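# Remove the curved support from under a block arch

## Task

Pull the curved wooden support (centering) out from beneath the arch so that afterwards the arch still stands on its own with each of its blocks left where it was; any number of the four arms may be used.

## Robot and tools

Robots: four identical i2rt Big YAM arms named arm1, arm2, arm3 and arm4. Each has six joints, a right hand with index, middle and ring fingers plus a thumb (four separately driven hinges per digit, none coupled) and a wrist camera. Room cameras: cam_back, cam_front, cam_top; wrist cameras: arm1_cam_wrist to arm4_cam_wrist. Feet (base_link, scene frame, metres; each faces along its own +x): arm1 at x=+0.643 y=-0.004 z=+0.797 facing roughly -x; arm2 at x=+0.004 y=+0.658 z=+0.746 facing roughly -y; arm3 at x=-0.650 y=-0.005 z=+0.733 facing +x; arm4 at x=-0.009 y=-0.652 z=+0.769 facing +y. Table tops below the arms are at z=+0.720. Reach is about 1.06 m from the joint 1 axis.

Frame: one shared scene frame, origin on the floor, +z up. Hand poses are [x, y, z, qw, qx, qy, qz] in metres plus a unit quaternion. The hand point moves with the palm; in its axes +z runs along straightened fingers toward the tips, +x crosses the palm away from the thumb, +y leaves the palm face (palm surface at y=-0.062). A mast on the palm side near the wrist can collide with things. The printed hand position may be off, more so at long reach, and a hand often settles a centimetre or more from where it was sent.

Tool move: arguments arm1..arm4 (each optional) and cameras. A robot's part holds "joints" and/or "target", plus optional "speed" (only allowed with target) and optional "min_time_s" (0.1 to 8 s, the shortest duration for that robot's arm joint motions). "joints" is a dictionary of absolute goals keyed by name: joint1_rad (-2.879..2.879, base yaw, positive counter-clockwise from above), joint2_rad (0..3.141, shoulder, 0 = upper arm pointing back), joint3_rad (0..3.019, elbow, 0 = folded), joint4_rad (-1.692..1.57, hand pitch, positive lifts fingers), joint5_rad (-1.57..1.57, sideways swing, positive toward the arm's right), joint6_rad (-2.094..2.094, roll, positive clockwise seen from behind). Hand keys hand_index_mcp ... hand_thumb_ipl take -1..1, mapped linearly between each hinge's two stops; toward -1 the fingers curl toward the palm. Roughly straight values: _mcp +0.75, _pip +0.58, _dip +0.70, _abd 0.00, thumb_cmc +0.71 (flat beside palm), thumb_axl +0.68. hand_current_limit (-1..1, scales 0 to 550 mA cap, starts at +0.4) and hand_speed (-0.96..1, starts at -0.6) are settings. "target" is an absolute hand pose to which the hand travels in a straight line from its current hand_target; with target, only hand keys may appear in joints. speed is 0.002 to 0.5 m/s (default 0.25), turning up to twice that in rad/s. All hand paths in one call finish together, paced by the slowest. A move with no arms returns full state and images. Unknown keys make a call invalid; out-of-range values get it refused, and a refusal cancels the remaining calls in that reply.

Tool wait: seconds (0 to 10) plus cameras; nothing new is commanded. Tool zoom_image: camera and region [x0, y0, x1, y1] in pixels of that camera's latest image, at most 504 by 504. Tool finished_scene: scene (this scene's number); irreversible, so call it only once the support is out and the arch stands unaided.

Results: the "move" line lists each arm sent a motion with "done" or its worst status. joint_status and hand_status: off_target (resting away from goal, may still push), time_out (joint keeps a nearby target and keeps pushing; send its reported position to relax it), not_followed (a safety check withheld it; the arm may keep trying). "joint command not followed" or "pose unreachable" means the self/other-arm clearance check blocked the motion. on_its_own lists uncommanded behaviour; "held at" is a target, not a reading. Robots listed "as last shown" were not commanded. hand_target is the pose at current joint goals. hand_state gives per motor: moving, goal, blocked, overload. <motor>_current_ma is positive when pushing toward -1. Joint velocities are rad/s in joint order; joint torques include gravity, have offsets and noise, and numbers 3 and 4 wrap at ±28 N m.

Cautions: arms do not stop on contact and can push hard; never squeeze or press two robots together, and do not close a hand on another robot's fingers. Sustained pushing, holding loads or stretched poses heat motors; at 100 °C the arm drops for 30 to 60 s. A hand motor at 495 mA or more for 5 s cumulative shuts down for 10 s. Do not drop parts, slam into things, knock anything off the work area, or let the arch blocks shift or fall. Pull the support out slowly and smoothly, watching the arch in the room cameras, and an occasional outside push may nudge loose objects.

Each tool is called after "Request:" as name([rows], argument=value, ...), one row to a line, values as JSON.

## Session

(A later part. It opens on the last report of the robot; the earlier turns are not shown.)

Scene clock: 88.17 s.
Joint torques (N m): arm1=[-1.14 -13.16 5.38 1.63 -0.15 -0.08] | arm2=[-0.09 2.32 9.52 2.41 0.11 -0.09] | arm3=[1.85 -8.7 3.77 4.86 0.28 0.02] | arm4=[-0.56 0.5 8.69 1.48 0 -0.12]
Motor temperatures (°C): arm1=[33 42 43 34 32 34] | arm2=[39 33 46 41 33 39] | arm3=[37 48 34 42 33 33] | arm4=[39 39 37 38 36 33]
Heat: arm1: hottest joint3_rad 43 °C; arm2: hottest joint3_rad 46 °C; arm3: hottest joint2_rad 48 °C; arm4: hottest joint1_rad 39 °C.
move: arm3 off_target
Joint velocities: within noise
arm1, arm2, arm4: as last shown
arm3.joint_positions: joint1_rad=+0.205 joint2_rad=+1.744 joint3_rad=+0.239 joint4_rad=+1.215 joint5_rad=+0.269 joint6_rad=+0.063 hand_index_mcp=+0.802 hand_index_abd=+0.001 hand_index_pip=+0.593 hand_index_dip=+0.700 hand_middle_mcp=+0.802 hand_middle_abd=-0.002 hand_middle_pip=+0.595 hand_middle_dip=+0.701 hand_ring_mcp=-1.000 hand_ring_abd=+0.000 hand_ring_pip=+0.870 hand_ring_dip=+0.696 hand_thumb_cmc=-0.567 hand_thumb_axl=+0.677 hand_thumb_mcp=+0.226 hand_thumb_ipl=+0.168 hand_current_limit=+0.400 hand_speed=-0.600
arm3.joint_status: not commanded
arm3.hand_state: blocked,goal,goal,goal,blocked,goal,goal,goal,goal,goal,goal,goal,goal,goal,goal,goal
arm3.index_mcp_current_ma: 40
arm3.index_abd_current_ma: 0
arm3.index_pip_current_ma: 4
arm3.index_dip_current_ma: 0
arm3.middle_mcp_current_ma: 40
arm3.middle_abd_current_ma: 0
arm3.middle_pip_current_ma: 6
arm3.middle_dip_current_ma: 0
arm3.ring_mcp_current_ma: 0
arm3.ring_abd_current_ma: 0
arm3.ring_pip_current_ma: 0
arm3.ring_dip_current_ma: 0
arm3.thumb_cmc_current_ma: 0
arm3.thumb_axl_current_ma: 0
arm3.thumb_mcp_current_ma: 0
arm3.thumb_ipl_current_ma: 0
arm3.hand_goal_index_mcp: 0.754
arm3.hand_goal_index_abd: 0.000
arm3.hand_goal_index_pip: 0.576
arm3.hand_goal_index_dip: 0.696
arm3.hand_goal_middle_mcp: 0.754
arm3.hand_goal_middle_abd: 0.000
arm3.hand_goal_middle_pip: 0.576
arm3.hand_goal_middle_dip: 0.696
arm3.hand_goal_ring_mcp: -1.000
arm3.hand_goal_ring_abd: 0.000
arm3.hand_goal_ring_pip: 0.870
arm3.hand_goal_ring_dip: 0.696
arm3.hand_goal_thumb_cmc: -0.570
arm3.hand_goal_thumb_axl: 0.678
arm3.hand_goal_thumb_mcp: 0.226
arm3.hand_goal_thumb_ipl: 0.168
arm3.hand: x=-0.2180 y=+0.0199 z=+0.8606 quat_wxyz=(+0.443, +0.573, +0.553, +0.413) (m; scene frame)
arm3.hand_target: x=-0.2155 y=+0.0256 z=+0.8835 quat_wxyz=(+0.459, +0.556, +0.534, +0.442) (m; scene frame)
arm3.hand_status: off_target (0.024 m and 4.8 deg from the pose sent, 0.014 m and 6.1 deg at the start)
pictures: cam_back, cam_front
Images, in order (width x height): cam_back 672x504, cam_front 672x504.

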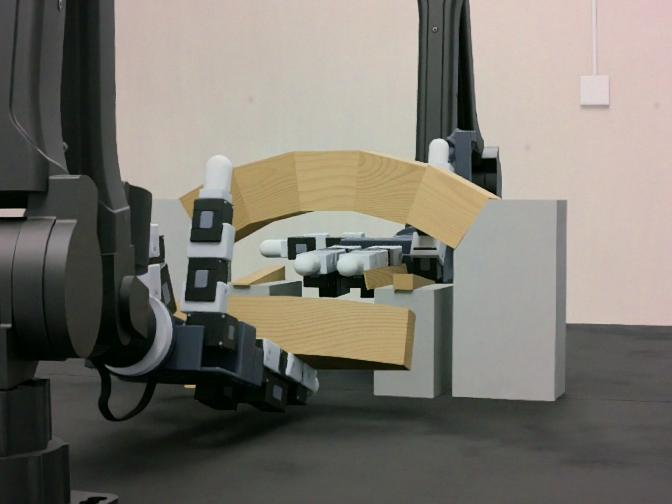

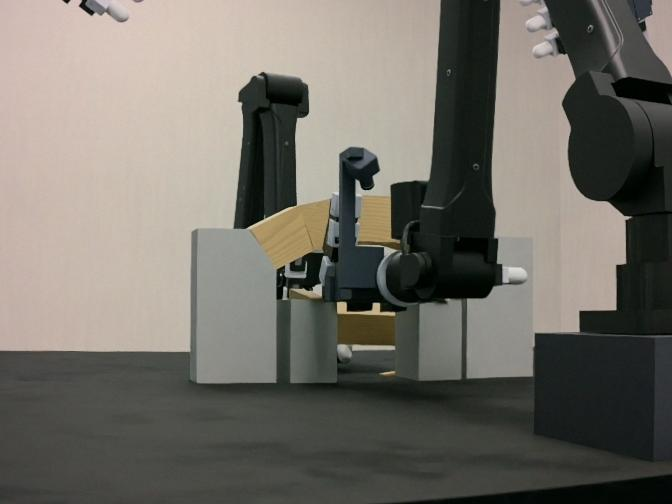

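Request:
move(arm3={"target": [-0.222, 0.026, 0.89, 0.3822, 0.6117, 0.5877, 0.3672], "speed": 0.04}, cameras=["cam_back", "cam_front", "cam_top"])

Request:
zoom_image(camera="cam_back", region=[100, 220, 460, 460])

Scene clock: 92.37 s.
Joint torques (N m): arm1=[-1.26 -13.27 5.31 1.48 -0.14 -0.11] | arm2=[-0.09 2.26 9.52 2.41 0.11 -0.09] | arm3=[2.26 -6.83 9.21 2.74 0.23 -0.04] | arm4=[-0.62 0.62 8.68 1.51 0.01 -0.11]
Motor temperatures (°C): arm1=[33 42 43 34 32 34] | arm2=[39 33 46 41 33 38] | arm3=[37 48 34 42 33 33] | arm4=[39 39 37 37 36 33]
Heat: arm1: hottest joint3_rad 43 °C; arm2: hottest joint3_rad 46 °C; arm3: hottest joint2_rad 48 °C; arm4: hottest joint1_rad 39 °C.
move: arm3 off_target
Joint velocities: within noise
arm1, arm2, arm4: as last shown
arm3.joint_positions: joint1_rad=+0.219 joint2_rad=+1.293 joint3_rad=+0.225 joint4_rad=+0.520 joint5_rad=+0.259 joint6_rad=+0.138 hand_index_mcp=+0.802 hand_index_abd=+0.001 hand_index_pip=+0.593 hand_index_dip=+0.701 hand_middle_mcp=+0.801 hand_middle_abd=-0.003 hand_middle_pip=+0.594 hand_middle_dip=+0.697 hand_ring_mcp=-1.000 hand_ring_abd=+0.000 hand_ring_pip=+0.870 hand_ring_dip=+0.696 hand_thumb_cmc=-0.567 hand_thumb_axl=+0.677 hand_thumb_mcp=+0.226 hand_thumb_ipl=+0.168 hand_current_limit=+0.400 hand_speed=-0.600
arm3.joint_status: not commanded
arm3.hand_state: blocked,goal,goal,goal,blocked,goal,goal,goal,goal,goal,goal,goal,goal,goal,goal,goal
arm3.index_mcp_current_ma: 40
arm3.index_abd_current_ma: 0
arm3.index_pip_current_ma: 5
arm3.index_dip_current_ma: 0
arm3.middle_mcp_current_ma: 38
arm3.middle_abd_current_ma: 0
arm3.middle_pip_current_ma: 5
arm3.middle_dip_current_ma: 0
arm3.ring_mcp_current_ma: 0
arm3.ring_abd_current_ma: 0
arm3.ring_pip_current_ma: 0
arm3.ring_dip_current_ma: 0
arm3.thumb_cmc_current_ma: 0
arm3.thumb_axl_current_ma: 0
arm3.thumb_mcp_current_ma: 0
arm3.thumb_ipl_current_ma: 0
arm3.hand_goal_index_mcp: 0.754
arm3.hand_goal_index_abd: 0.000
arm3.hand_goal_index_pip: 0.576
arm3.hand_goal_index_dip: 0.696
arm3.hand_goal_middle_mcp: 0.754
arm3.hand_goal_middle_abd: 0.000
arm3.hand_goal_middle_pip: 0.576
arm3.hand_goal_middle_dip: 0.696
arm3.hand_goal_ring_mcp: -1.000
arm3.hand_goal_ring_abd: 0.000
arm3.hand_goal_ring_pip: 0.870
arm3.hand_goal_ring_dip: 0.696
arm3.hand_goal_thumb_cmc: -0.570
arm3.hand_goal_thumb_axl: 0.678
arm3.hand_goal_thumb_mcp: 0.226
arm3.hand_goal_thumb_ipl: 0.168
arm3.hand: x=-0.2355 y=+0.0170 z=+0.8630 quat_wxyz=(+0.369, +0.624, +0.599, +0.340) (m; scene frame)
arm3.hand_target: x=-0.2232 y=+0.0257 z=+0.8900 quat_wxyz=(+0.382, +0.612, +0.588, +0.367) (m; scene frame)
arm3.hand_status: off_target (0.031 m and 3.9 deg from the pose sent, 0.030 m and 10.6 deg at the start)
pictures: cam_back, cam_front, cam_top
Images, in order (width x height): cam_back 672x504, cam_front 672x504, cam_top 672x504.

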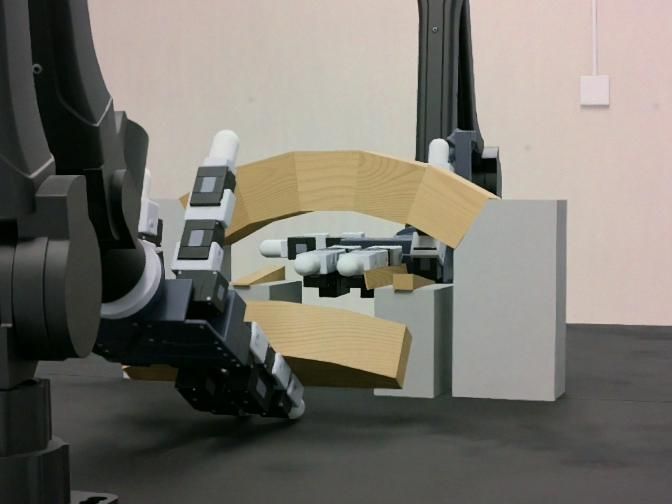

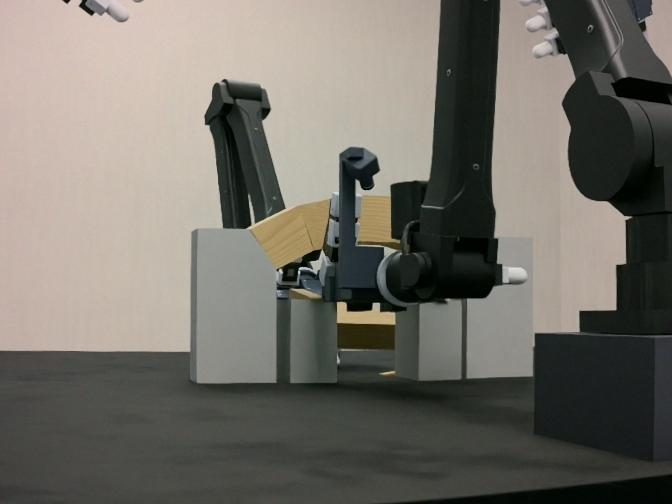

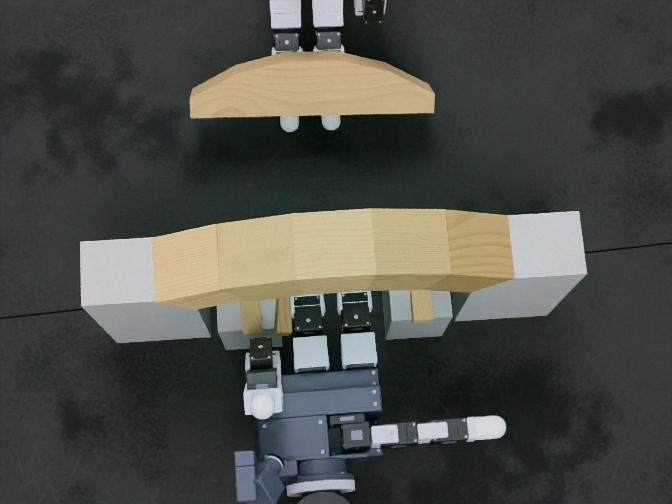

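Scaled by 1.400 from the camera's 672x504 image, which has a finer 960x720 frame.

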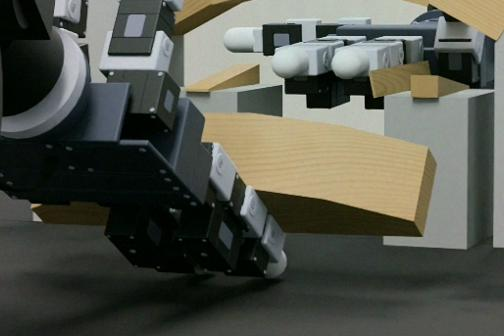

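Request:
move(arm3={"target": [-0.205, 0.024, 0.894, 0.3216, 0.6457, 0.6203, 0.309], "speed": 0.04}, cameras=["cam_back", "cam_front", "cam_top"])

Request:
zoom_image(camera="cam_back", region=[100, 220, 460, 460])

Scene clock: 95.73 s.
Joint torques (N m): arm1=[-1.38 -12.81 5.37 1.62 -0.16 -0.08] | arm2=[-0.15 2.26 9.52 2.41 0.11 -0.09] | arm3=[0.73 -5.25 11.99 2.13 -0.11 0.12] | arm4=[-0.56 0.62 8.69 1.48 0.01 -0.11]
Motor temperatures (°C): arm1=[33 42 43 34 32 34] | arm2=[39 33 46 41 33 38] | arm3=[37 48 35 42 33 33] | arm4=[39 39 37 37 36 33]
Heat: arm1: hottest joint3_rad 43 °C; arm2: hottest joint3_rad 46 °C; arm3: hottest joint2_rad 48 °C; arm4: hottest joint1_rad 39 °C.
move: arm3 off_target
Joint velocities: within noise
arm1, arm2, arm4: as last shown
arm3.joint_positions: joint1_rad=+0.212 joint2_rad=+1.155 joint3_rad=+0.340 joint4_rad=+0.084 joint5_rad=+0.217 joint6_rad=+0.162 hand_index_mcp=+0.778 hand_index_abd=+0.008 hand_index_pip=+0.583 hand_index_dip=+0.698 hand_middle_mcp=+0.773 hand_middle_abd=+0.007 hand_middle_pip=+0.578 hand_middle_dip=+0.694 hand_ring_mcp=-1.000 hand_ring_abd=+0.000 hand_ring_pip=+0.870 hand_ring_dip=+0.696 hand_thumb_cmc=-0.567 hand_thumb_axl=+0.677 hand_thumb_mcp=+0.225 hand_thumb_ipl=+0.168 hand_current_limit=+0.400 hand_speed=-0.600
arm3.joint_status: not commanded
arm3.hand_state: blocked,goal,goal,goal,goal,goal,goal,goal,goal,goal,goal,goal,goal,goal,goal,goal
arm3.index_mcp_current_ma: 10
arm3.index_abd_current_ma: 1
arm3.index_pip_current_ma: 1
arm3.index_dip_current_ma: 0
arm3.middle_mcp_current_ma: 6
arm3.middle_abd_current_ma: 1
arm3.middle_pip_current_ma: 0
arm3.middle_dip_current_ma: 0
arm3.ring_mcp_current_ma: 0
arm3.ring_abd_current_ma: 0
arm3.ring_pip_current_ma: 0
arm3.ring_dip_current_ma: 0
arm3.thumb_cmc_current_ma: 0
arm3.thumb_axl_current_ma: 0
arm3.thumb_mcp_current_ma: 0
arm3.thumb_ipl_current_ma: 0
arm3.hand_goal_index_mcp: 0.754
arm3.hand_goal_index_abd: 0.000
arm3.hand_goal_index_pip: 0.576
arm3.hand_goal_index_dip: 0.696
arm3.hand_goal_middle_mcp: 0.754
arm3.hand_goal_middle_abd: 0.000
arm3.hand_goal_middle_pip: 0.576
arm3.hand_goal_middle_dip: 0.696
arm3.hand_goal_ring_mcp: -1.000
arm3.hand_goal_ring_abd: 0.000
arm3.hand_goal_ring_pip: 0.870
arm3.hand_goal_ring_dip: 0.696
arm3.hand_goal_thumb_cmc: -0.570
arm3.hand_goal_thumb_axl: 0.678
arm3.hand_goal_thumb_mcp: 0.226
arm3.hand_goal_thumb_ipl: 0.168
arm3.hand: x=-0.2234 y=+0.0222 z=+0.8653 quat_wxyz=(+0.310, +0.649, +0.634, +0.285) (m; scene frame)
arm3.hand_target: x=-0.2068 y=+0.0237 z=+0.8945 quat_wxyz=(+0.322, +0.645, +0.620, +0.309) (m; scene frame)
arm3.hand_status: off_target (0.034 m and 3.4 deg from the pose sent, 0.044 m and 7.4 deg at the start)
pictures: cam_back, cam_front, cam_top
Images, in order (width x height): cam_back 672x504, cam_front 672x504, cam_top 672x504.

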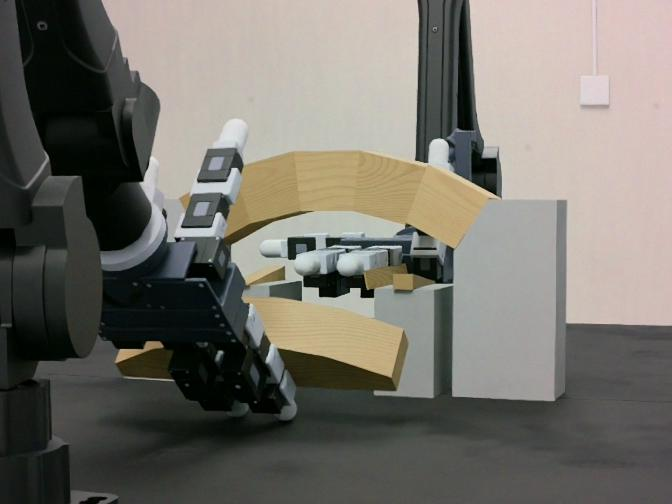

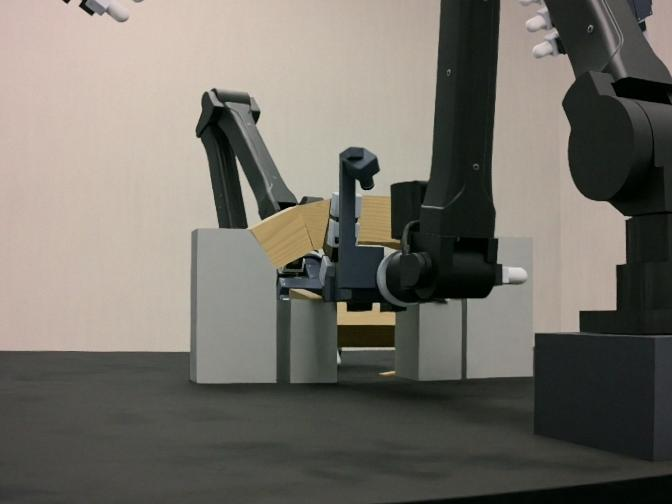

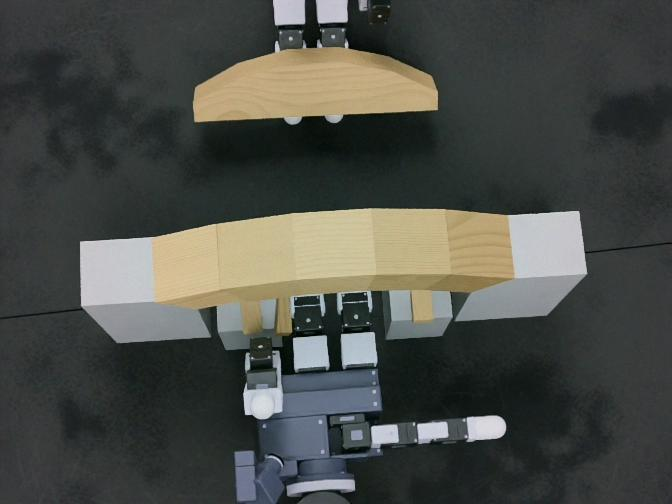

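Scaled by 1.400 from the camera's 672x504 image, which has a finer 960x720 frame.

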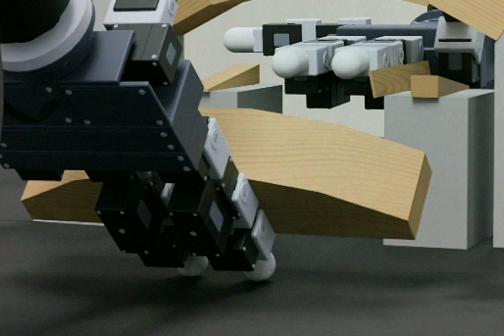

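Request:
move(arm3={"target": [-0.18, 0.024, 0.895, 0.2348, 0.682, 0.6552, 0.2256], "speed": 0.05}, cameras=["cam_back", "cam_front", "cam_top"])

Request:
zoom_image(camera="cam_back", region=[100, 220, 460, 460])

Scene clock: 99.13 s.
Joint torques (N m): arm1=[-1.08 -12.81 5.37 1.5 -0.14 -0.08] | arm2=[-0.03 2.32 9.52 2.41 0.11 -0.09] | arm3=[0.62 -4.37 12.51 1.39 0.11 0.18] | arm4=[-0.5 0.67 8.7 1.48 0 -0.11]
Motor temperatures (°C): arm1=[33 42 43 34 32 34] | arm2=[39 33 46 41 33 38] | arm3=[37 48 35 42 33 33] | arm4=[39 39 37 37 36 33]
Heat: arm1: hottest joint3_rad 43 °C; arm2: hottest joint3_rad 46 °C; arm3: hottest joint2_rad 48 °C; arm4: hottest joint1_rad 39 °C.
move: arm3 off_target
Joint velocities: within noise
arm1, arm2, arm4: as last shown
arm3.joint_positions: joint1_rad=+0.184 joint2_rad=+1.153 joint3_rad=+0.564 joint4_rad=-0.362 joint5_rad=+0.142 joint6_rad=+0.180 hand_index_mcp=+0.766 hand_index_abd=+0.003 hand_index_pip=+0.581 hand_index_dip=+0.697 hand_middle_mcp=+0.767 hand_middle_abd=+0.003 hand_middle_pip=+0.576 hand_middle_dip=+0.694 hand_ring_mcp=-0.998 hand_ring_abd=+0.000 hand_ring_pip=+0.870 hand_ring_dip=+0.696 hand_thumb_cmc=-0.567 hand_thumb_axl=+0.677 hand_thumb_mcp=+0.224 hand_thumb_ipl=+0.168 hand_current_limit=+0.400 hand_speed=-0.600
arm3.joint_status: not commanded
arm3.hand_state: goal,goal,goal,goal,goal,goal,goal,goal,goal,goal,goal,goal,goal,goal,goal,goal
arm3.index_mcp_current_ma: 3
arm3.index_abd_current_ma: 0
arm3.index_pip_current_ma: 0
arm3.index_dip_current_ma: 0
arm3.middle_mcp_current_ma: 3
arm3.middle_abd_current_ma: 0
arm3.middle_pip_current_ma: 0
arm3.middle_dip_current_ma: 0
arm3.ring_mcp_current_ma: 0
arm3.ring_abd_current_ma: 0
arm3.ring_pip_current_ma: 0
arm3.ring_dip_current_ma: 0
arm3.thumb_cmc_current_ma: 0
arm3.thumb_axl_current_ma: 0
arm3.thumb_mcp_current_ma: 0
arm3.thumb_ipl_current_ma: 0
arm3.hand_goal_index_mcp: 0.754
arm3.hand_goal_index_abd: 0.000
arm3.hand_goal_index_pip: 0.576
arm3.hand_goal_index_dip: 0.696
arm3.hand_goal_middle_mcp: 0.754
arm3.hand_goal_middle_abd: 0.000
arm3.hand_goal_middle_pip: 0.576
arm3.hand_goal_middle_dip: 0.696
arm3.hand_goal_ring_mcp: -1.000
arm3.hand_goal_ring_abd: 0.000
arm3.hand_goal_ring_pip: 0.870
arm3.hand_goal_ring_dip: 0.696
arm3.hand_goal_thumb_cmc: -0.570
arm3.hand_goal_thumb_axl: 0.678
arm3.hand_goal_thumb_mcp: 0.226
arm3.hand_goal_thumb_ipl: 0.168
arm3.hand: x=-0.1958 y=+0.0271 z=+0.8793 quat_wxyz=(+0.230, +0.677, +0.665, +0.217) (m; scene frame)
arm3.hand_target: x=-0.1810 y=+0.0238 z=+0.8954 quat_wxyz=(+0.235, +0.682, +0.655, +0.226) (m; scene frame)
arm3.hand_status: off_target (0.022 m and 1.7 deg from the pose sent, 0.053 m and 11.9 deg at the start)
pictures: cam_back, cam_front, cam_top
Images, in order (width x height): cam_back 672x504, cam_front 672x504, cam_top 672x504.

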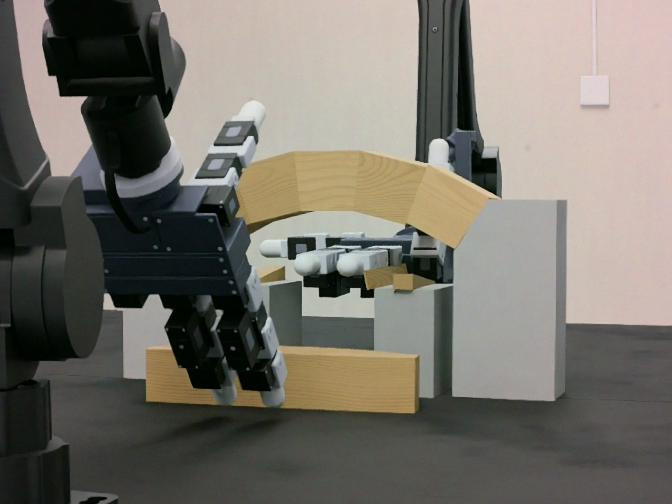

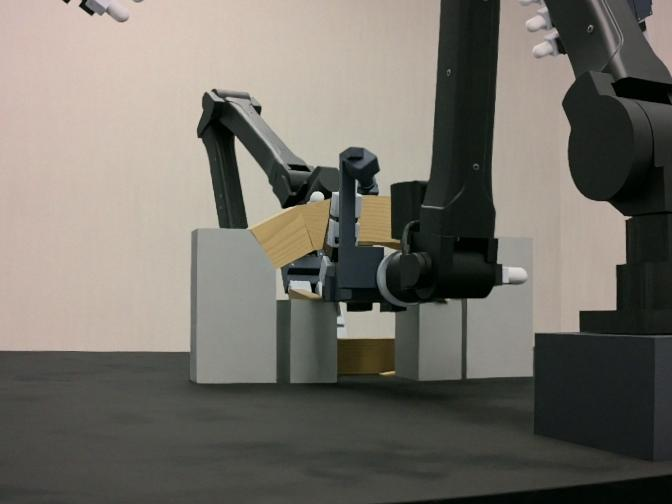

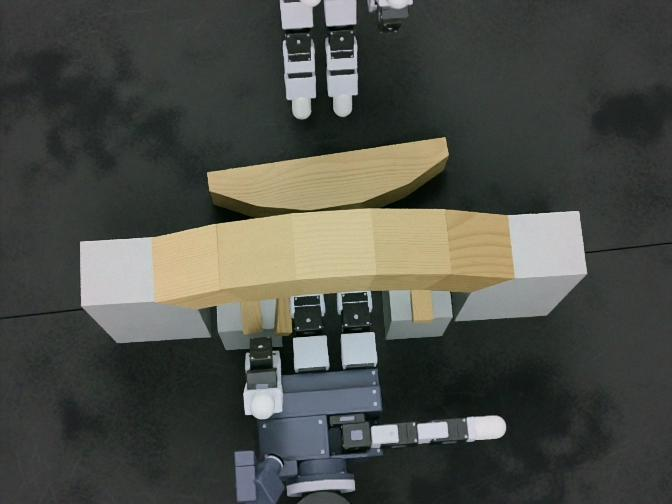

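Scaled by 1.400 from the camera's 672x504 image, which has a finer 960x720 frame.

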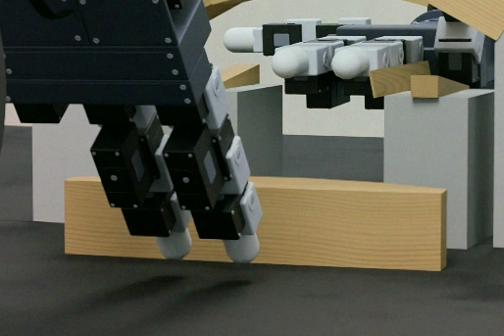

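Request:
move(arm1={"target": [0.20, -0.006, 0.934, -0.49, -0.49, 0.51, 0.51], "speed": 0.08}, arm3={"target": [-0.26, 0.024, 0.96, 0.2348, 0.682, 0.6552, 0.2256], "speed": 0.08}, cameras=["cam_back", "cam_front", "cam_top"])

Scene clock: 102.03 s.
Joint torques (N m): arm1=[-0.09 -12.04 0.49 2.52 0.15 0.08] | arm2=[-0.03 2.32 9.52 2.41 0.11 -0.09] | arm3=[1.49 -1.96 12.56 1.2 0.26 0.13] | arm4=[-0.73 0.67 8.7 1.48 0 -0.11]
Motor temperatures (°C): arm1=[33 42 43 34 32 34] | arm2=[39 33 46 41 33 38] | arm3=[37 48 36 42 33 33] | arm4=[39 39 37 37 36 32]
Heat: arm1: hottest joint3_rad 43 °C; arm2: hottest joint3_rad 46 °C; arm3: hottest joint2_rad 48 °C; arm4: hottest joint1_rad 39 °C.
move: arm1 off_target; arm3 off_target
Joint velocities: within noise
arm1.joint_positions: joint1_rad=+0.153 joint2_rad=+1.973 joint3_rad=+0.303 joint4_rad=+1.570 joint5_rad=+0.169 joint6_rad=+0.012 hand_index_mcp=+0.761 hand_index_abd=+0.000 hand_index_pip=+0.576 hand_index_dip=+0.695 hand_middle_mcp=+0.762 hand_middle_abd=+0.003 hand_middle_pip=+0.576 hand_middle_dip=+0.694 hand_ring_mcp=-1.000 hand_ring_abd=+0.001 hand_ring_pip=+0.869 hand_ring_dip=+0.696 hand_thumb_cmc=+0.722 hand_thumb_axl=+0.677 hand_thumb_mcp=+0.226 hand_thumb_ipl=+0.168 hand_current_limit=+0.400 hand_speed=-0.600
arm1.joint_status: not commanded
arm1.hand_state: goal,goal,goal,goal,goal,goal,goal,goal,goal,goal,goal,goal,goal,goal,goal,goal
arm1.index_mcp_current_ma: 1
arm1.index_abd_current_ma: 0
arm1.index_pip_current_ma: 0
arm1.index_dip_current_ma: 0
arm1.middle_mcp_current_ma: 1
arm1.middle_abd_current_ma: 0
arm1.middle_pip_current_ma: 0
arm1.middle_dip_current_ma: 0
arm1.ring_mcp_current_ma: 0
arm1.ring_abd_current_ma: 0
arm1.ring_pip_current_ma: 0
arm1.ring_dip_current_ma: 0
arm1.thumb_cmc_current_ma: 1
arm1.thumb_axl_current_ma: 0
arm1.thumb_mcp_current_ma: 0
arm1.thumb_ipl_current_ma: 0
arm1.hand_goal_index_mcp: 0.754
arm1.hand_goal_index_abd: 0.000
arm1.hand_goal_index_pip: 0.576
arm1.hand_goal_index_dip: 0.696
arm1.hand_goal_middle_mcp: 0.754
arm1.hand_goal_middle_abd: 0.000
arm1.hand_goal_middle_pip: 0.576
arm1.hand_goal_middle_dip: 0.696
arm1.hand_goal_ring_mcp: -1.000
arm1.hand_goal_ring_abd: 0.000
arm1.hand_goal_ring_pip: 0.870
arm1.hand_goal_ring_dip: 0.696
arm1.hand_goal_thumb_cmc: 0.714
arm1.hand_goal_thumb_axl: 0.678
arm1.hand_goal_thumb_mcp: 0.226
arm1.hand_goal_thumb_ipl: 0.168
arm1.hand: x=+0.1957 y=-0.0044 z=+0.9277 quat_wxyz=(-0.460, -0.513, +0.536, +0.488) (m; scene frame)
arm1.hand_target: x=+0.1995 y=-0.0061 z=+0.9347 quat_wxyz=(-0.469, -0.506, +0.534, +0.488) (m; scene frame)
arm1.hand_status: off_target (0.008 m and 5.9 deg from the pose sent, 0.127 m and 0.7 deg at the start; a joint's target at an end of its range on 40 of 71 steps)
arm2.joint_positions: joint1_rad=+0.026 joint2_rad=+0.643 joint3_rad=+1.411 joint4_rad=-1.287 joint5_rad=+0.093 joint6_rad=+1.162 hand_index_mcp=+0.755 hand_index_abd=+0.000 hand_index_pip=+0.577 hand_index_dip=+0.696 hand_middle_mcp=+0.755 hand_middle_abd=+0.000 hand_middle_pip=+0.577 hand_middle_dip=+0.696 hand_ring_mcp=+0.755 hand_ring_abd=+0.000 hand_ring_pip=+0.577 hand_ring_dip=+0.696 hand_thumb_cmc=+0.715 hand_thumb_axl=+0.677 hand_thumb_mcp=+0.226 hand_thumb_ipl=+0.168 hand_current_limit=+0.400 hand_speed=-0.600
arm2.joint_status: not commanded
arm2.hand_state: goal,goal,goal,goal,goal,goal,goal,goal,goal,goal,goal,goal,goal,goal,goal,goal
arm2.index_mcp_current_ma: 0
arm2.index_abd_current_ma: 0
arm2.index_pip_current_ma: 0
arm2.index_dip_current_ma: 0
arm2.middle_mcp_current_ma: 0
arm2.middle_abd_current_ma: 0
arm2.middle_pip_current_ma: 0
arm2.middle_dip_current_ma: 0
arm2.ring_mcp_current_ma: 0
arm2.ring_abd_current_ma: 0
arm2.ring_pip_current_ma: 0
arm2.ring_dip_current_ma: 0
arm2.thumb_cmc_current_ma: 0
arm2.thumb_axl_current_ma: 0
arm2.thumb_mcp_current_ma: 0
arm2.thumb_ipl_current_ma: 0
arm2.hand_goal_index_mcp: 0.754
arm2.hand_goal_index_abd: 0.000
arm2.hand_goal_index_pip: 0.576
arm2.hand_goal_index_dip: 0.696
arm2.hand_goal_middle_mcp: 0.754
arm2.hand_goal_middle_abd: 0.000
arm2.hand_goal_middle_pip: 0.576
arm2.hand_goal_middle_dip: 0.696
arm2.hand_goal_ring_mcp: 0.754
arm2.hand_goal_ring_abd: 0.000
arm2.hand_goal_ring_pip: 0.576
arm2.hand_goal_ring_dip: 0.696
arm2.hand_goal_thumb_cmc: 0.714
arm2.hand_goal_thumb_axl: 0.678
arm2.hand_goal_thumb_mcp: 0.226
arm2.hand_goal_thumb_ipl: 0.168
arm2.hand: x=-0.1014 y=+0.4106 z=+1.3164 quat_wxyz=(+0.442, +0.708, -0.495, +0.241) (m; scene frame)
arm2.hand_target: x=-0.1015 y=+0.4137 z=+1.3285 quat_wxyz=(+0.451, +0.702, -0.492, +0.248) (m; scene frame)
arm2.hand_status: not commanded
arm3.joint_positions: joint1_rad=+0.224 joint2_rad=+0.817 joint3_rad=+0.564 joint4_rad=-0.710 joint5_rad=+0.176 joint6_rad=+0.234 hand_index_mcp=+0.766 hand_index_abd=+0.003 hand_index_pip=+0.581 hand_index_dip=+0.697 hand_middle_mcp=+0.766 hand_middle_abd=+0.003 hand_middle_pip=+0.576 hand_middle_dip=+0.694 hand_ring_mcp=-0.998 hand_ring_abd=+0.000 hand_ring_pip=+0.870 hand_ring_dip=+0.696 hand_thumb_cmc=-0.567 hand_thumb_axl=+0.677 hand_thumb_mcp=+0.224 hand_thumb_ipl=+0.168 hand_current_limit=+0.400 hand_speed=-0.600
arm3.joint_status: not commanded
arm3.hand_state: goal,goal,goal,goal,goal,goal,goal,goal,goal,goal,goal,goal,goal,goal,goal,goal
arm3.index_mcp_current_ma: 2
arm3.index_abd_current_ma: 0
arm3.index_pip_current_ma: 0
arm3.index_dip_current_ma: 0
arm3.middle_mcp_current_ma: 3
arm3.middle_abd_current_ma: 0
arm3.middle_pip_current_ma: 0
arm3.middle_dip_current_ma: 0
arm3.ring_mcp_current_ma: 0
arm3.ring_abd_current_ma: 0
arm3.ring_pip_current_ma: 0
arm3.ring_dip_current_ma: 0
arm3.thumb_cmc_current_ma: 0
arm3.thumb_axl_current_ma: 0
arm3.thumb_mcp_current_ma: 0
arm3.thumb_ipl_current_ma: 0
arm3.hand_goal_index_mcp: 0.754
arm3.hand_goal_index_abd: 0.000
arm3.hand_goal_index_pip: 0.576
arm3.hand_goal_index_dip: 0.696
arm3.hand_goal_middle_mcp: 0.754
arm3.hand_goal_middle_abd: 0.000
arm3.hand_goal_middle_pip: 0.576
arm3.hand_goal_middle_dip: 0.696
arm3.hand_goal_ring_mcp: -1.000
arm3.hand_goal_ring_abd: 0.000
arm3.hand_goal_ring_pip: 0.870
arm3.hand_goal_ring_dip: 0.696
arm3.hand_goal_thumb_cmc: -0.570
arm3.hand_goal_thumb_axl: 0.678
arm3.hand_goal_thumb_mcp: 0.226
arm3.hand_goal_thumb_ipl: 0.168
arm3.hand: x=-0.2645 y=+0.0184 z=+0.9430 quat_wxyz=(+0.230, +0.685, +0.657, +0.213) (m; scene frame)
arm3.hand_target: x=-0.2602 y=+0.0238 z=+0.9600 quat_wxyz=(+0.235, +0.682, +0.655, +0.226) (m; scene frame)
arm3.hand_status: off_target (0.018 m and 1.6 deg from the pose sent, 0.103 m and 1.7 deg at the start)
arm4.joint_positions: joint1_rad=+0.002 joint2_rad=+0.640 joint3_rad=+1.352 joint4_rad=-1.260 joint5_rad=-0.057 joint6_rad=+1.182 hand_index_mcp=+0.754 hand_index_abd=+0.000 hand_index_pip=+0.577 hand_index_dip=+0.696 hand_middle_mcp=+0.754 hand_middle_abd=+0.000 hand_middle_pip=+0.577 hand_middle_dip=+0.696 hand_ring_mcp=+0.754 hand_ring_abd=+0.000 hand_ring_pip=+0.577 hand_ring_dip=+0.696 hand_thumb_cmc=+0.714 hand_thumb_axl=+0.677 hand_thumb_mcp=+0.226 hand_thumb_ipl=+0.168 hand_current_limit=+0.400 hand_speed=-0.600
arm4.joint_status: not commanded
arm4.hand_state: goal,goal,goal,goal,goal,goal,goal,goal,goal,goal,goal,goal,goal,goal,goal,goal
arm4.index_mcp_current_ma: 0
arm4.index_abd_current_ma: 0
arm4.index_pip_current_ma: 0
arm4.index_dip_current_ma: 0
arm4.middle_mcp_current_ma: 0
arm4.middle_abd_current_ma: 0
arm4.middle_pip_current_ma: 0
arm4.middle_dip_current_ma: 0
arm4.ring_mcp_current_ma: 0
arm4.ring_abd_current_ma: 0
arm4.ring_pip_current_ma: 0
arm4.ring_dip_current_ma: 0
arm4.thumb_cmc_current_ma: 0
arm4.thumb_axl_current_ma: 0
arm4.thumb_mcp_current_ma: 0
arm4.thumb_ipl_current_ma: 0
arm4.hand_goal_index_mcp: 0.754
arm4.hand_goal_index_abd: 0.000
arm4.hand_goal_index_pip: 0.576
arm4.hand_goal_index_dip: 0.696
arm4.hand_goal_middle_mcp: 0.754
arm4.hand_goal_middle_abd: 0.000
arm4.hand_goal_middle_pip: 0.576
arm4.hand_goal_middle_dip: 0.696
arm4.hand_goal_ring_mcp: 0.754
arm4.hand_goal_ring_abd: 0.000
arm4.hand_goal_ring_pip: 0.576
arm4.hand_goal_ring_dip: 0.696
arm4.hand_goal_thumb_cmc: 0.714
arm4.hand_goal_thumb_axl: 0.678
arm4.hand_goal_thumb_mcp: 0.226
arm4.hand_goal_thumb_ipl: 0.168
arm4.hand: x=+0.0525 y=-0.3823 z=+1.3097 quat_wxyz=(-0.296, +0.459, +0.741, +0.392) (m; scene frame)
arm4.hand_target: x=+0.0524 y=-0.3847 z=+1.3217 quat_wxyz=(-0.302, +0.455, +0.736, +0.401) (m; scene frame)
arm4.hand_status: not commanded
pictures: cam_back, cam_front, cam_top
Images, in order (width x height): cam_back 672x504, cam_front 672x504, cam_top 672x504.

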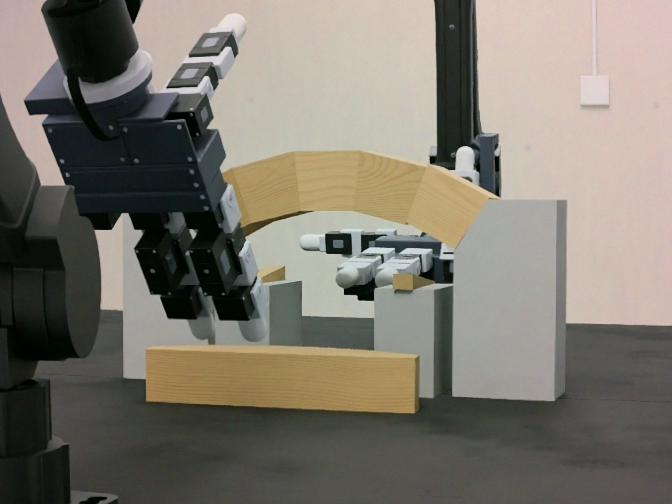

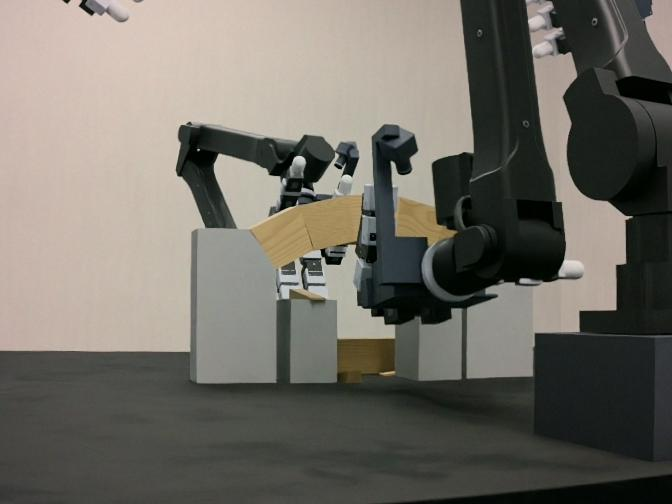

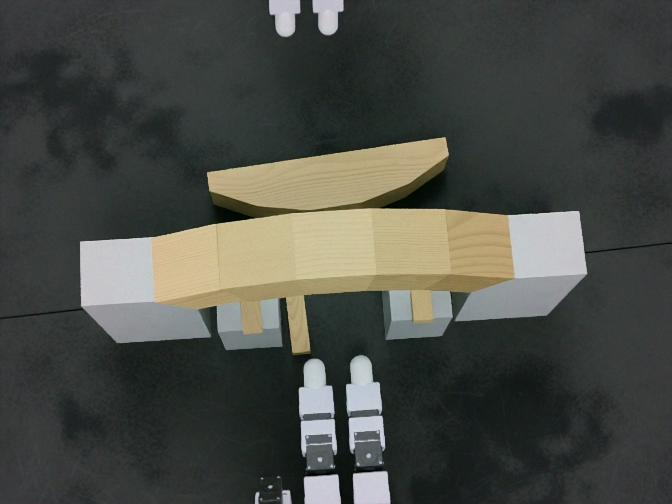

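Request:
finished_scene(scene=1)

The scene is finished: the task was done.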